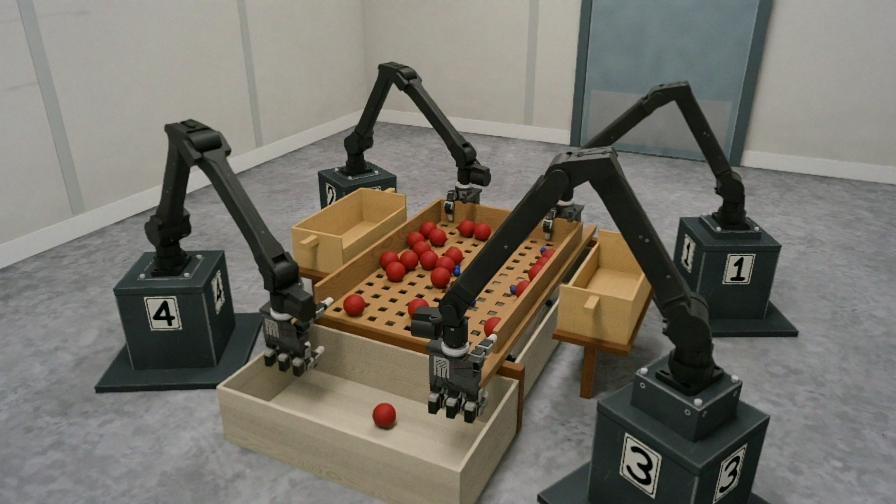

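move(
  cameras=["cam_top","arm3_cam_wrist","arm4_cam_wrist"],
)

Scene clock: 1385.93 s.
Joint torques (N m): arm1=[-1.2 -19.02 5.97 -0.2 0.06 0.18] | arm2=[0.32 -21.71 4.68 0.7 -0.35 0.02] | arm3=[0.62 -19.14 4.62 -0.51 0.08 0.15] | arm4=[0.91 -18.61 8.91 0.05 -0.38 0.13]
Motor temperatures (°C): arm1=[25 37 31 24 24 21] | arm2=[25 37 38 22 21 23] | arm3=[24 35 34 22 24 23] | arm4=[22 30 43 21 25 23]
Heat: arm1: hottest joint2_rad 37 °C; arm2: hottest joint3_rad 38 °C; arm3: hottest joint2_rad 35 °C; arm4: hottest joint3_rad 43 °C.
Joint velocities: within noise
arm1.joint_positions: joint1_rad=-0.265 joint2_rad=+2.154 joint3_rad=+1.377 joint4_rad=-0.792 joint5_rad=-0.004 joint6_rad=-1.394 hand_index_mcp=+0.771 hand_index_abd=-0.012 hand_index_pip=-0.650 hand_index_dip=+0.664 hand_middle_mcp=+0.782 hand_middle_abd=+0.017 hand_middle_pip=-0.644 hand_middle_dip=+0.661 hand_ring_mcp=+0.784 hand_ring_abd=-0.003 hand_ring_pip=-0.654 hand_ring_dip=+0.664 hand_thumb_cmc=-0.561 hand_thumb_axl=+0.717 hand_thumb_mcp=-0.371 hand_thumb_ipl=-0.457 hand_current_limit=+0.750 hand_speed=-0.600
arm1.joint_status: not commanded
arm1.hand_state: goal,goal,blocked,goal,goal,goal,blocked,goal,goal,goal,blocked,goal,goal,blocked,blocked,blocked
arm1.index_mcp_current_ma: -3
arm1.index_abd_current_ma: 4
arm1.index_pip_current_ma: -12
arm1.index_dip_current_ma: -7
arm1.middle_mcp_current_ma: -18
arm1.middle_abd_current_ma: 3
arm1.middle_pip_current_ma: 3
arm1.middle_dip_current_ma: 4
arm1.ring_mcp_current_ma: -1
arm1.ring_abd_current_ma: -11
arm1.ring_pip_current_ma: 8
arm1.ring_dip_current_ma: -4
arm1.thumb_cmc_current_ma: 13
arm1.thumb_axl_current_ma: -7
arm1.thumb_mcp_current_ma: 36
arm1.thumb_ipl_current_ma: 16
arm1.hand_goal_index_mcp: 0.780
arm1.hand_goal_index_abd: 0.000
arm1.hand_goal_index_pip: -0.680
arm1.hand_goal_index_dip: 0.650
arm1.hand_goal_middle_mcp: 0.780
arm1.hand_goal_middle_abd: 0.000
arm1.hand_goal_middle_pip: -0.680
arm1.hand_goal_middle_dip: 0.650
arm1.hand_goal_ring_mcp: 0.780
arm1.hand_goal_ring_abd: 0.000
arm1.hand_goal_ring_pip: -0.680
arm1.hand_goal_ring_dip: 0.650
arm1.hand_goal_thumb_cmc: -0.570
arm1.hand_goal_thumb_axl: 0.678
arm1.hand_goal_thumb_mcp: -0.450
arm1.hand_goal_thumb_ipl: -0.480
arm1.hand: x=-0.3270 y=+0.1709 z=+0.2249 quat_wxyz=(+0.004, +0.698, +0.716, +0.002) (m; scene frame)
arm1.hand_target: x=-0.3341 y=+0.1720 z=+0.2250 quat_wxyz=(+0.000, +0.707, +0.707, +0.000) (m; scene frame)
arm1.hand_status: not commanded
arm2.joint_positions: joint1_rad=+0.383 joint2_rad=+2.071 joint3_rad=+1.328 joint4_rad=-0.834 joint5_rad=+0.010 joint6_rad=+1.437 hand_index_mcp=+0.783 hand_index_abd=-0.011 hand_index_pip=-0.663 hand_index_dip=+0.658 hand_middle_mcp=+0.783 hand_middle_abd=+0.009 hand_middle_pip=-0.660 hand_middle_dip=+0.658 hand_ring_mcp=+0.787 hand_ring_abd=+0.009 hand_ring_pip=-0.663 hand_ring_dip=+0.659 hand_thumb_cmc=-0.600 hand_thumb_axl=+0.644 hand_thumb_mcp=-0.364 hand_thumb_ipl=-0.450 hand_current_limit=+0.750 hand_speed=-0.600
arm2.joint_status: not commanded
arm2.hand_state: goal,goal,goal,goal,goal,goal,goal,goal,goal,goal,goal,goal,blocked,blocked,blocked,blocked
arm2.index_mcp_current_ma: 0
arm2.index_abd_current_ma: -7
arm2.index_pip_current_ma: 19
arm2.index_dip_current_ma: 19
arm2.middle_mcp_current_ma: 5
arm2.middle_abd_current_ma: -4
arm2.middle_pip_current_ma: 37
arm2.middle_dip_current_ma: 21
arm2.ring_mcp_current_ma: 5
arm2.ring_abd_current_ma: 5
arm2.ring_pip_current_ma: 20
arm2.ring_dip_current_ma: 14
arm2.thumb_cmc_current_ma: -44
arm2.thumb_axl_current_ma: -49
arm2.thumb_mcp_current_ma: 155
arm2.thumb_ipl_current_ma: 59
arm2.hand_goal_index_mcp: 0.780
arm2.hand_goal_index_abd: 0.000
arm2.hand_goal_index_pip: -0.680
arm2.hand_goal_index_dip: 0.650
arm2.hand_goal_middle_mcp: 0.780
arm2.hand_goal_middle_abd: 0.000
arm2.hand_goal_middle_pip: -0.680
arm2.hand_goal_middle_dip: 0.650
arm2.hand_goal_ring_mcp: 0.780
arm2.hand_goal_ring_abd: 0.000
arm2.hand_goal_ring_pip: -0.680
arm2.hand_goal_ring_dip: 0.650
arm2.hand_goal_thumb_cmc: -0.570
arm2.hand_goal_thumb_axl: 0.678
arm2.hand_goal_thumb_mcp: -0.450
arm2.hand_goal_thumb_ipl: -0.480
arm2.hand: x=-0.3330 y=-0.2286 z=+0.2322 quat_wxyz=(+0.007, +0.706, +0.708, +0.000) (m; scene frame)
arm2.hand_target: x=-0.3339 y=-0.2310 z=+0.2350 quat_wxyz=(+0.000, +0.707, +0.707, +0.000) (m; scene frame)
arm2.hand_status: not commanded
arm3.joint_positions: joint1_rad=+0.616 joint2_rad=+2.166 joint3_rad=+1.199 joint4_rad=-0.588 joint5_rad=-0.002 joint6_rad=+1.718 hand_index_mcp=+0.790 hand_index_abd=-0.012 hand_index_pip=-0.688 hand_index_dip=+0.662 hand_middle_mcp=+0.789 hand_middle_abd=-0.015 hand_middle_pip=-0.690 hand_middle_dip=+0.665 hand_ring_mcp=+0.788 hand_ring_abd=-0.002 hand_ring_pip=-0.691 hand_ring_dip=+0.663 hand_thumb_cmc=-0.509 hand_thumb_axl=+0.665 hand_thumb_mcp=+0.198 hand_thumb_ipl=+0.156 hand_current_limit=+0.750 hand_speed=-0.600
arm3.joint_status: not commanded
arm3.hand_state: goal,goal,blocked,goal,goal,goal,blocked,goal,goal,goal,blocked,goal,goal,goal,blocked,goal
arm3.index_mcp_current_ma: 5
arm3.index_abd_current_ma: -12
arm3.index_pip_current_ma: 34
arm3.index_dip_current_ma: -2
arm3.middle_mcp_current_ma: 22
arm3.middle_abd_current_ma: -3
arm3.middle_pip_current_ma: 21
arm3.middle_dip_current_ma: 7
arm3.ring_mcp_current_ma: 3
arm3.ring_abd_current_ma: -3
arm3.ring_pip_current_ma: 20
arm3.ring_dip_current_ma: 24
arm3.thumb_cmc_current_ma: 0
arm3.thumb_axl_current_ma: -19
arm3.thumb_mcp_current_ma: -27
arm3.thumb_ipl_current_ma: -20
arm3.hand_goal_index_mcp: 0.780
arm3.hand_goal_index_abd: 0.000
arm3.hand_goal_index_pip: -0.720
arm3.hand_goal_index_dip: 0.650
arm3.hand_goal_middle_mcp: 0.780
arm3.hand_goal_middle_abd: 0.000
arm3.hand_goal_middle_pip: -0.720
arm3.hand_goal_middle_dip: 0.650
arm3.hand_goal_ring_mcp: 0.780
arm3.hand_goal_ring_abd: 0.000
arm3.hand_goal_ring_pip: -0.720
arm3.hand_goal_ring_dip: 0.650
arm3.hand_goal_thumb_cmc: -0.500
arm3.hand_goal_thumb_axl: 0.678
arm3.hand_goal_thumb_mcp: 0.226
arm3.hand_goal_thumb_ipl: 0.168
arm3.hand: x=+0.5182 y=+0.2624 z=+0.2295 quat_wxyz=(+0.007, +0.707, -0.707, +0.010) (m; scene frame)
arm3.hand_target: x=+0.5189 y=+0.2729 z=+0.2280 quat_wxyz=(+0.000, +0.707, -0.707, +0.000) (m; scene frame)
arm3.hand_status: off_target (0.011 m and 1.4 deg from the pose sent, 0.031 m and 0.6 deg at the start)
arm4.joint_positions: joint1_rad=-0.695 joint2_rad=+2.054 joint3_rad=+1.253 joint4_rad=-0.808 joint5_rad=+0.001 joint6_rad=-1.752 hand_index_mcp=+0.784 hand_index_abd=+0.003 hand_index_pip=-0.716 hand_index_dip=+0.652 hand_middle_mcp=+0.785 hand_middle_abd=+0.005 hand_middle_pip=-0.715 hand_middle_dip=+0.652 hand_ring_mcp=+0.784 hand_ring_abd=+0.006 hand_ring_pip=-0.714 hand_ring_dip=+0.652 hand_thumb_cmc=-0.497 hand_thumb_axl=+0.680 hand_thumb_mcp=+0.218 hand_thumb_ipl=+0.165 hand_current_limit=+0.750 hand_speed=-0.600
arm4.joint_status: not commanded
arm4.hand_state: goal,goal,goal,goal,goal,goal,goal,goal,goal,goal,goal,goal,goal,goal,goal,goal
arm4.index_mcp_current_ma: -7
arm4.index_abd_current_ma: -3
arm4.index_pip_current_ma: 24
arm4.index_dip_current_ma: -9
arm4.middle_mcp_current_ma: 13
arm4.middle_abd_current_ma: -11
arm4.middle_pip_current_ma: -2
arm4.middle_dip_current_ma: 5
arm4.ring_mcp_current_ma: 0
arm4.ring_abd_current_ma: 10
arm4.ring_pip_current_ma: 11
arm4.ring_dip_current_ma: 0
arm4.thumb_cmc_current_ma: -5
arm4.thumb_axl_current_ma: 2
arm4.thumb_mcp_current_ma: 2
arm4.thumb_ipl_current_ma: -12
arm4.hand_goal_index_mcp: 0.780
arm4.hand_goal_index_abd: 0.000
arm4.hand_goal_index_pip: -0.720
arm4.hand_goal_index_dip: 0.650
arm4.hand_goal_middle_mcp: 0.780
arm4.hand_goal_middle_abd: 0.000
arm4.hand_goal_middle_pip: -0.720
arm4.hand_goal_middle_dip: 0.650
arm4.hand_goal_ring_mcp: 0.780
arm4.hand_goal_ring_abd: 0.000
arm4.hand_goal_ring_pip: -0.720
arm4.hand_goal_ring_dip: 0.650
arm4.hand_goal_thumb_cmc: -0.500
arm4.hand_goal_thumb_axl: 0.678
arm4.hand_goal_thumb_mcp: 0.226
arm4.hand_goal_thumb_ipl: 0.168
arm4.hand: x=+0.5163 y=-0.2089 z=+0.2152 quat_wxyz=(-0.016, -0.705, +0.709, -0.012) (m; scene frame)
arm4.hand_target: x=+0.5117 y=-0.1906 z=+0.2323 quat_wxyz=(+0.000, -0.707, +0.707, +0.000) (m; scene frame)
arm4.hand_status: off_target (0.026 m and 2.3 deg from the pose sent, 0.039 m and 1.0 deg at the start)
pictures: arm3_cam_wrist, arm4_cam_wrist, cam_top
camera_calibration:
arm3_cam_wrist: T_world_to_cam=[[-0.60148, 0.79796, -0.03853, 0.15012], [0.5624, 0.45719, 0.68897, -0.61306], [0.56739, 0.39274, -0.72376, -0.10455]] pos_world=[0.4944, 0.20156, 0.3525]
arm4_cam_wrist: T_world_to_cam=[[-0.62918, 0.77387, -0.07248, 0.54253], [0.50736, 0.47956, 0.71597, -0.36249], [0.58882, 0.4137, -0.69436, 0.05196]] pos_world=[0.49467, -0.26751, 0.33493]

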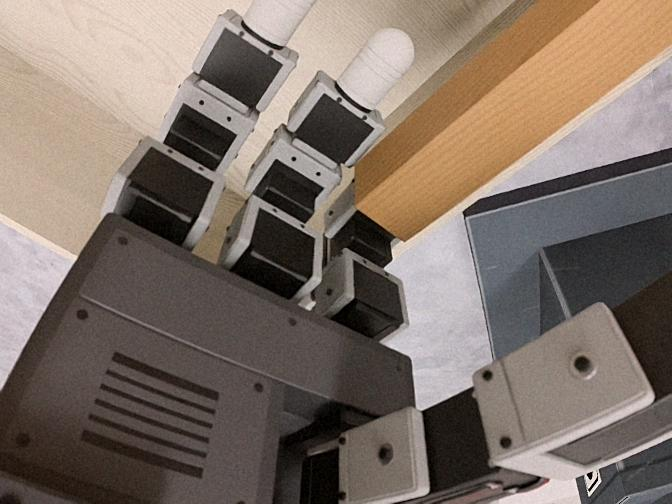

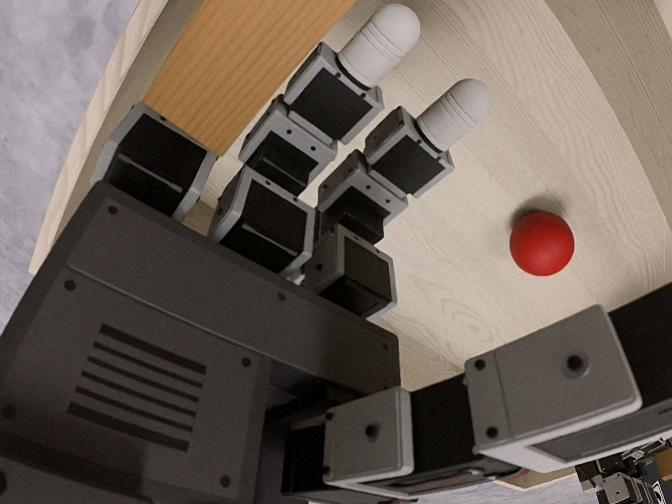

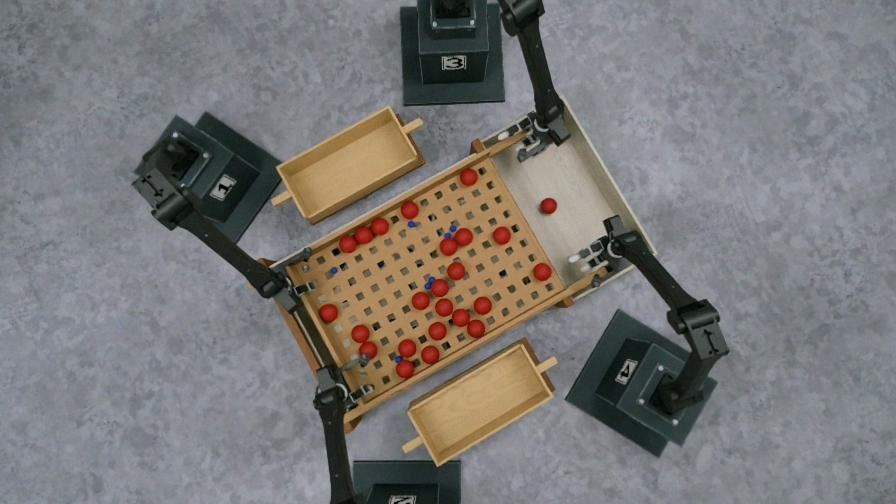

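move(
  arm3={"target":[0.519,0.283,0.245,0,0.7071,-0.7071,0],"speed":0.05},
  arm4={"target":[0.512,-0.187,0.262,0,-0.7071,0.7071,0],"speed":0.05},
  cameras=["cam_east"],
)

zoom_image(
  camera="cam_east",
  region=[150, 200, 650, 480],
)

Scene clock: 1405.47 s.
Joint torques (N m): arm1=[-1.26 -19.08 5.97 -0.2 0.07 0.18] | arm2=[0.32 -21.83 4.66 0.59 -0.36 0.01] | arm3=[0.91 -19.96 4.77 -0.68 0.08 0.18] | arm4=[1.03 -18.96 9.88 0.03 -0.35 0.16]
Motor temperatures (°C): arm1=[25 37 31 24 24 21] | arm2=[25 37 38 22 21 23] | arm3=[24 35 32 22 24 23] | arm4=[22 31 44 21 25 23]
Heat: arm1: hottest joint2_rad 37 °C; arm2: hottest joint3_rad 38 °C; arm3: hottest joint2_rad 35 °C; arm4: hottest joint3_rad 44 °C.
move: arm3 done; arm4 off_target
Joint velocities: within noise
arm1, arm2: as last shown
arm1.index_mcp_current_ma: -4
arm1.index_abd_current_ma: 8
arm1.index_pip_current_ma: -5
arm1.index_dip_current_ma: 7
arm1.middle_mcp_current_ma: -2
arm1.middle_abd_current_ma: -4
arm1.middle_pip_current_ma: -5
arm1.middle_dip_current_ma: -4
arm1.ring_mcp_current_ma: -7
arm1.ring_abd_current_ma: 4
arm1.ring_pip_current_ma: -1
arm1.ring_dip_current_ma: -1
arm1.thumb_cmc_current_ma: 11
arm1.thumb_axl_current_ma: 4
arm1.thumb_mcp_current_ma: 40
arm1.thumb_ipl_current_ma: 12
arm2.index_mcp_current_ma: 7
arm2.index_abd_current_ma: -11
arm2.index_pip_current_ma: 21
arm2.index_dip_current_ma: 17
arm2.middle_mcp_current_ma: -5
arm2.middle_abd_current_ma: 4
arm2.middle_pip_current_ma: 35
arm2.middle_dip_current_ma: 20
arm2.ring_mcp_current_ma: 6
arm2.ring_abd_current_ma: 6
arm2.ring_pip_current_ma: 23
arm2.thumb_cmc_current_ma: -37
arm2.thumb_axl_current_ma: -46
arm2.thumb_mcp_current_ma: 142
arm2.thumb_ipl_current_ma: 55
arm3.joint_positions: joint1_rad=+0.617 joint2_rad=+2.132 joint3_rad=+1.159 joint4_rad=-0.599 joint5_rad=-0.002 joint6_rad=+1.718 hand_index_mcp=+0.801 hand_index_abd=+0.003 hand_index_pip=-0.677 hand_index_dip=+0.662 hand_middle_mcp=+0.815 hand_middle_abd=-0.020 hand_middle_pip=-0.660 hand_middle_dip=+0.663 hand_ring_mcp=+0.788 hand_ring_abd=-0.004 hand_ring_pip=-0.691 hand_ring_dip=+0.663 hand_thumb_cmc=-0.509 hand_thumb_axl=+0.665 hand_thumb_mcp=+0.198 hand_thumb_ipl=+0.156 hand_current_limit=+0.750 hand_speed=-0.600
arm3.joint_status: not commanded
arm3.hand_state: blocked,goal,blocked,goal,blocked,goal,blocked,goal,goal,goal,blocked,goal,goal,goal,blocked,goal
arm3.index_mcp_current_ma: 23
arm3.index_abd_current_ma: -4
arm3.index_pip_current_ma: 41
arm3.index_dip_current_ma: 3
arm3.middle_mcp_current_ma: 45
arm3.middle_abd_current_ma: -2
arm3.middle_pip_current_ma: 47
arm3.middle_dip_current_ma: 3
arm3.ring_mcp_current_ma: 0
arm3.ring_abd_current_ma: -12
arm3.ring_pip_current_ma: 21
arm3.ring_dip_current_ma: 14
arm3.thumb_cmc_current_ma: -2
arm3.thumb_axl_current_ma: -23
arm3.thumb_mcp_current_ma: -27
arm3.thumb_ipl_current_ma: -15
arm3.hand_goal_index_mcp: 0.780
arm3.hand_goal_index_abd: 0.000
arm3.hand_goal_index_pip: -0.720
arm3.hand_goal_index_dip: 0.650
arm3.hand_goal_middle_mcp: 0.780
arm3.hand_goal_middle_abd: 0.000
arm3.hand_goal_middle_pip: -0.720
arm3.hand_goal_middle_dip: 0.650
arm3.hand_goal_ring_mcp: 0.780
arm3.hand_goal_ring_abd: 0.000
arm3.hand_goal_ring_pip: -0.720
arm3.hand_goal_ring_dip: 0.650
arm3.hand_goal_thumb_cmc: -0.500
arm3.hand_goal_thumb_axl: 0.678
arm3.hand_goal_thumb_mcp: 0.226
arm3.hand_goal_thumb_ipl: 0.168
arm3.hand: x=+0.5161 y=+0.2776 z=+0.2380 quat_wxyz=(+0.002, +0.707, -0.707, +0.003)
arm3.hand_target: x=+0.5190 y=+0.2830 z=+0.2448 quat_wxyz=(+0.000, +0.707, -0.707, +0.000)
arm3.hand_status: done (0.009 m and 0.5 deg from the pose sent, 0.026 m and 1.4 deg at the start)
arm4.joint_positions: joint1_rad=-0.694 joint2_rad=+2.012 joint3_rad=+1.268 joint4_rad=-0.876 joint5_rad=+0.001 joint6_rad=-1.752 hand_index_mcp=+0.784 hand_index_abd=+0.003 hand_index_pip=-0.716 hand_index_dip=+0.652 hand_middle_mcp=+0.785 hand_middle_abd=+0.005 hand_middle_pip=-0.715 hand_middle_dip=+0.652 hand_ring_mcp=+0.793 hand_ring_abd=+0.006 hand_ring_pip=-0.701 hand_ring_dip=+0.657 hand_thumb_cmc=-0.497 hand_thumb_axl=+0.680 hand_thumb_mcp=+0.218 hand_thumb_ipl=+0.165 hand_current_limit=+0.750 hand_speed=-0.600
arm4.joint_status: not commanded
arm4.hand_state: goal,goal,goal,goal,goal,goal,goal,goal,goal,goal,goal,goal,goal,goal,goal,goal
arm4.index_mcp_current_ma: 0
arm4.index_abd_current_ma: 9
arm4.index_pip_current_ma: 18
arm4.index_dip_current_ma: -8
arm4.middle_mcp_current_ma: 21
arm4.middle_abd_current_ma: -16
arm4.middle_pip_current_ma: 7
arm4.middle_dip_current_ma: -5
arm4.ring_mcp_current_ma: 5
arm4.ring_abd_current_ma: 6
arm4.ring_pip_current_ma: 31
arm4.ring_dip_current_ma: -2
arm4.thumb_cmc_current_ma: 3
arm4.thumb_axl_current_ma: -8
arm4.thumb_mcp_current_ma: 1
arm4.thumb_ipl_current_ma: -1
arm4.hand_goal_index_mcp: 0.780
arm4.hand_goal_index_abd: 0.000
arm4.hand_goal_index_pip: -0.720
arm4.hand_goal_index_dip: 0.650
arm4.hand_goal_middle_mcp: 0.780
arm4.hand_goal_middle_abd: 0.000
arm4.hand_goal_middle_pip: -0.720
arm4.hand_goal_middle_dip: 0.650
arm4.hand_goal_ring_mcp: 0.780
arm4.hand_goal_ring_abd: 0.000
arm4.hand_goal_ring_pip: -0.720
arm4.hand_goal_ring_dip: 0.650
arm4.hand_goal_thumb_cmc: -0.500
arm4.hand_goal_thumb_axl: 0.678
arm4.hand_goal_thumb_mcp: 0.226
arm4.hand_goal_thumb_ipl: 0.168
arm4.hand: x=+0.5160 y=-0.2095 z=+0.2401 quat_wxyz=(-0.021, -0.704, +0.709, -0.015)
arm4.hand_target: x=+0.5118 y=-0.1878 z=+0.2625 quat_wxyz=(+0.000, -0.707, +0.707, +0.000)
arm4.hand_status: off_target (0.032 m and 3.0 deg from the pose sent, 0.052 m and 2.3 deg at the start)

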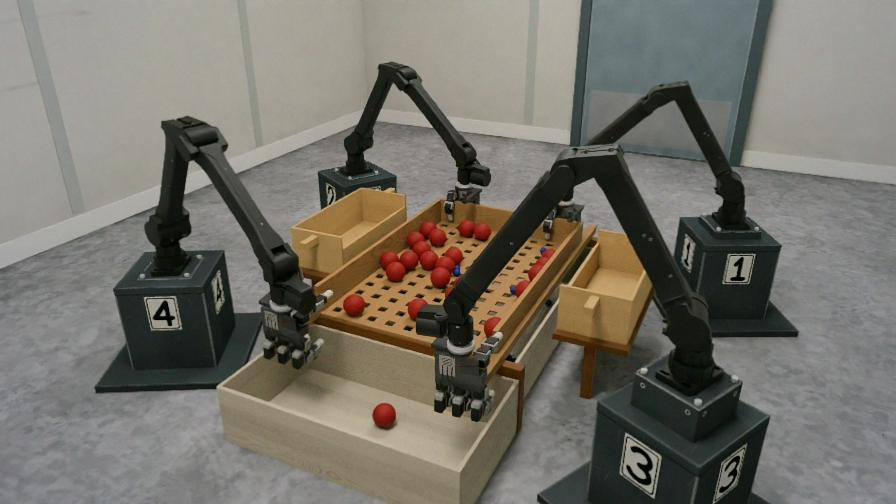

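Scaled by 1.008.

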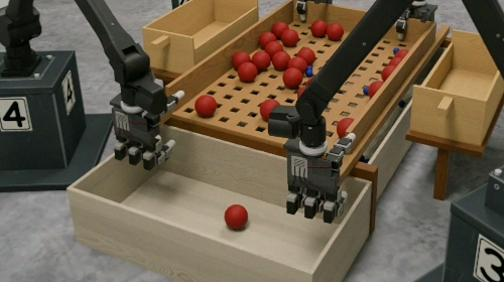

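move(
  arm3={"target":[0.519,0.286,0.265,0,0.7071,-0.7071,0],"speed":0.06},
  arm4={"target":[0.512,-0.187,0.282,0,-0.7071,0.7071,0],"speed":0.06},
  cameras=["cam_east", "cam_top"],
)

zoom_image(
  camera="cam_east",
  region=[220, 240, 560, 440],
)

zoom_image(
  camera="cam_top",
  region=[240, 90, 680, 450],
)

Scene clock: 1411.00 s.
Joint torques (N m): arm1=[-1.2 -19.14 6 -0.2 0.05 0.18] | arm2=[0.26 -21.54 4.66 0.64 -0.37 0.01] | arm3=[0.62 -20.78 5.15 -0.87 0.2 0.19] | arm4=[1.2 -21.19 10.25 -0.8 -0.37 0.11]
Motor temperatures (°C): arm1=[25 37 31 24 24 21] | arm2=[25 37 38 22 21 23] | arm3=[24 35 32 22 24 23] | arm4=[22 31 44 21 25 23]
Heat: arm1: hottest joint2_rad 37 °C; arm2: hottest joint3_rad 38 °C; arm3: hottest joint2_rad 35 °C; arm4: hottest joint3_rad 44 °C.
move: arm3 off_target; arm4 off_target
Joint velocities: within noise
arm1, arm2: as last shown
arm1.index_mcp_current_ma: -13
arm1.index_abd_current_ma: 11
arm1.index_pip_current_ma: 0
arm1.index_dip_current_ma: 11
arm1.middle_mcp_current_ma: -9
arm1.middle_abd_current_ma: 1
arm1.middle_pip_current_ma: 2
arm1.middle_dip_current_ma: 1
arm1.ring_mcp_current_ma: -23
arm1.ring_abd_current_ma: 2
arm1.ring_pip_current_ma: 13
arm1.ring_dip_current_ma: -2
arm1.thumb_cmc_current_ma: 0
arm1.thumb_axl_current_ma: 12
arm1.thumb_mcp_current_ma: 48
arm1.thumb_ipl_current_ma: 18
arm2.index_mcp_current_ma: 1
arm2.index_abd_current_ma: -12
arm2.index_pip_current_ma: 24
arm2.index_dip_current_ma: 18
arm2.middle_mcp_current_ma: 1
arm2.middle_abd_current_ma: -1
arm2.middle_pip_current_ma: 32
arm2.middle_dip_current_ma: 17
arm2.ring_abd_current_ma: 3
arm2.ring_pip_current_ma: 25
arm2.ring_dip_current_ma: 16
arm2.thumb_cmc_current_ma: -35
arm2.thumb_axl_current_ma: -50
arm2.thumb_mcp_current_ma: 147
arm2.thumb_ipl_current_ma: 51
arm3.joint_positions: joint1_rad=+0.620 joint2_rad=+2.097 joint3_rad=+1.145 joint4_rad=-0.631 joint5_rad=-0.005 joint6_rad=+1.718 hand_index_mcp=+0.798 hand_index_abd=+0.003 hand_index_pip=-0.677 hand_index_dip=+0.662 hand_middle_mcp=+0.911 hand_middle_abd=-0.048 hand_middle_pip=-0.541 hand_middle_dip=+0.676 hand_ring_mcp=+0.788 hand_ring_abd=-0.004 hand_ring_pip=-0.691 hand_ring_dip=+0.663 hand_thumb_cmc=-0.509 hand_thumb_axl=+0.665 hand_thumb_mcp=+0.198 hand_thumb_ipl=+0.156 hand_current_limit=+0.750 hand_speed=-0.600
arm3.joint_status: not commanded
arm3.hand_state: goal,goal,blocked,goal,blocked,blocked,blocked,blocked,goal,goal,blocked,goal,goal,goal,blocked,goal
arm3.index_mcp_current_ma: 21
arm3.index_abd_current_ma: 3
arm3.index_pip_current_ma: 41
arm3.index_dip_current_ma: 1
arm3.middle_mcp_current_ma: 148
arm3.middle_abd_current_ma: -20
arm3.middle_pip_current_ma: 164
arm3.middle_dip_current_ma: 12
arm3.ring_mcp_current_ma: 3
arm3.ring_abd_current_ma: -5
arm3.ring_pip_current_ma: 25
arm3.ring_dip_current_ma: 20
arm3.thumb_cmc_current_ma: -5
arm3.thumb_axl_current_ma: -19
arm3.thumb_mcp_current_ma: -27
arm3.thumb_ipl_current_ma: -5
arm3.hand_goal_index_mcp: 0.780
arm3.hand_goal_index_abd: 0.000
arm3.hand_goal_index_pip: -0.720
arm3.hand_goal_index_dip: 0.650
arm3.hand_goal_middle_mcp: 0.780
arm3.hand_goal_middle_abd: 0.000
arm3.hand_goal_middle_pip: -0.720
arm3.hand_goal_middle_dip: 0.650
arm3.hand_goal_ring_mcp: 0.780
arm3.hand_goal_ring_abd: 0.000
arm3.hand_goal_ring_pip: -0.720
arm3.hand_goal_ring_dip: 0.650
arm3.hand_goal_thumb_cmc: -0.500
arm3.hand_goal_thumb_axl: 0.678
arm3.hand_goal_thumb_mcp: 0.226
arm3.hand_goal_thumb_ipl: 0.168
arm3.hand: x=+0.5172 y=+0.2845 z=+0.2511 quat_wxyz=(-0.003, +0.708, -0.706, +0.000)
arm3.hand_target: x=+0.5189 y=+0.2860 z=+0.2645 quat_wxyz=(+0.000, +0.707, -0.707, +0.000)
arm3.hand_status: off_target (0.014 m and 0.4 deg from the pose sent, 0.028 m and 0.5 deg at the start)
arm4.joint_positions: joint1_rad=-0.694 joint2_rad=+2.010 joint3_rad=+1.271 joint4_rad=-0.892 joint5_rad=+0.001 joint6_rad=-1.747 hand_index_mcp=+0.784 hand_index_abd=+0.003 hand_index_pip=-0.716 hand_index_dip=+0.652 hand_middle_mcp=+0.785 hand_middle_abd=+0.005 hand_middle_pip=-0.715 hand_middle_dip=+0.652 hand_ring_mcp=+0.810 hand_ring_abd=+0.015 hand_ring_pip=-0.680 hand_ring_dip=+0.651 hand_thumb_cmc=-0.497 hand_thumb_axl=+0.680 hand_thumb_mcp=+0.218 hand_thumb_ipl=+0.165 hand_current_limit=+0.750 hand_speed=-0.600
arm4.joint_status: not commanded
arm4.hand_state: goal,goal,goal,goal,goal,goal,goal,goal,blocked,goal,blocked,goal,goal,goal,goal,goal
arm4.index_mcp_current_ma: 5
arm4.index_abd_current_ma: -15
arm4.index_pip_current_ma: -4
arm4.index_dip_current_ma: 0
arm4.middle_mcp_current_ma: 19
arm4.middle_abd_current_ma: -11
arm4.middle_pip_current_ma: -1
arm4.middle_dip_current_ma: 9
arm4.ring_mcp_current_ma: 41
arm4.ring_abd_current_ma: 13
arm4.ring_pip_current_ma: 56
arm4.ring_dip_current_ma: -5
arm4.thumb_cmc_current_ma: 0
arm4.thumb_axl_current_ma: -7
arm4.thumb_mcp_current_ma: 1
arm4.thumb_ipl_current_ma: -6
arm4.hand_goal_index_mcp: 0.780
arm4.hand_goal_index_abd: 0.000
arm4.hand_goal_index_pip: -0.720
arm4.hand_goal_index_dip: 0.650
arm4.hand_goal_middle_mcp: 0.780
arm4.hand_goal_middle_abd: 0.000
arm4.hand_goal_middle_pip: -0.720
arm4.hand_goal_middle_dip: 0.650
arm4.hand_goal_ring_mcp: 0.780
arm4.hand_goal_ring_abd: 0.000
arm4.hand_goal_ring_pip: -0.720
arm4.hand_goal_ring_dip: 0.650
arm4.hand_goal_thumb_cmc: -0.500
arm4.hand_goal_thumb_axl: 0.678
arm4.hand_goal_thumb_mcp: 0.226
arm4.hand_goal_thumb_ipl: 0.168
arm4.hand: x=+0.5156 y=-0.2106 z=+0.2424 quat_wxyz=(-0.025, -0.703, +0.711, -0.018)
arm4.hand_target: x=+0.5117 y=-0.1886 z=+0.2815 quat_wxyz=(+0.000, -0.707, +0.707, +0.000)
arm4.hand_status: off_target (0.046 m and 3.5 deg from the pose sent, 0.048 m and 3.0 deg at the start)

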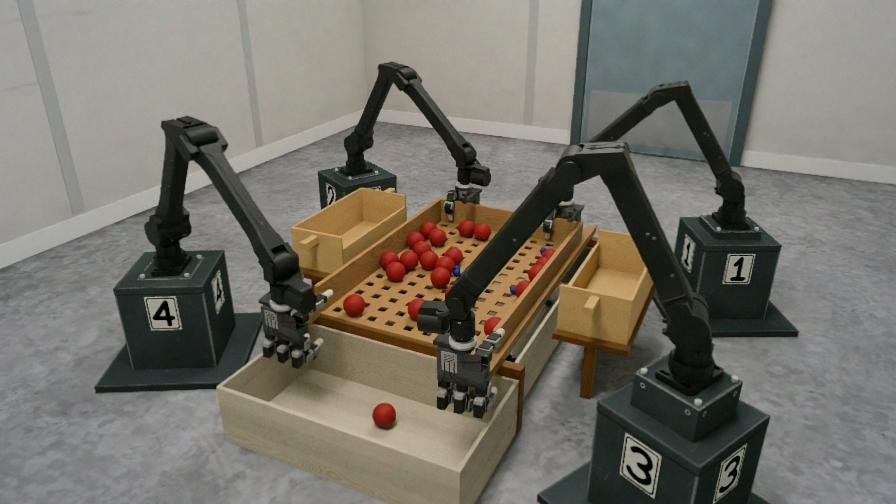

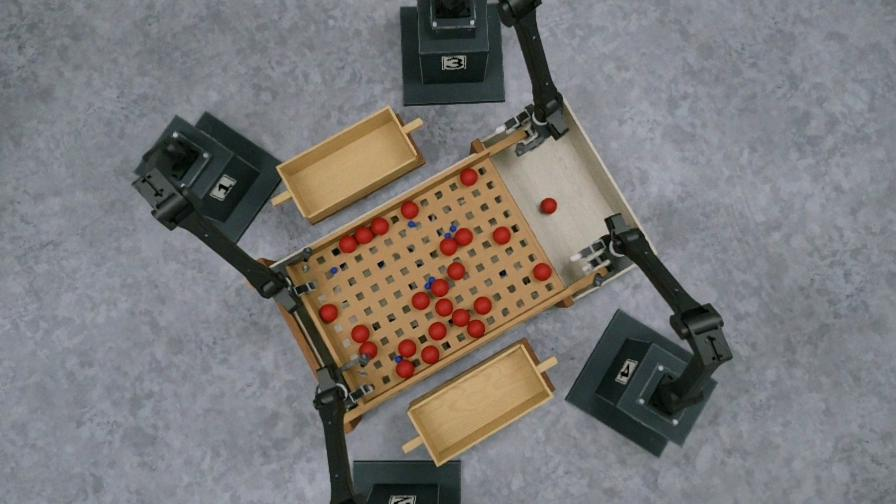

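Scaled by 1.482.

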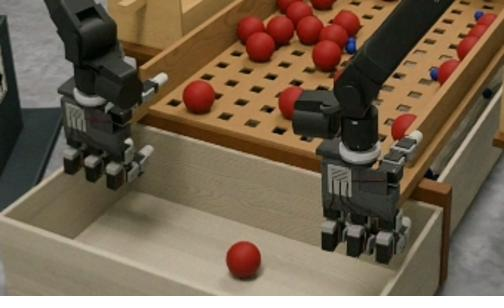

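Scaled by 1.145.

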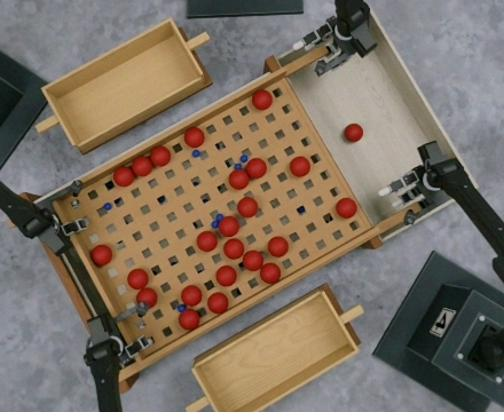

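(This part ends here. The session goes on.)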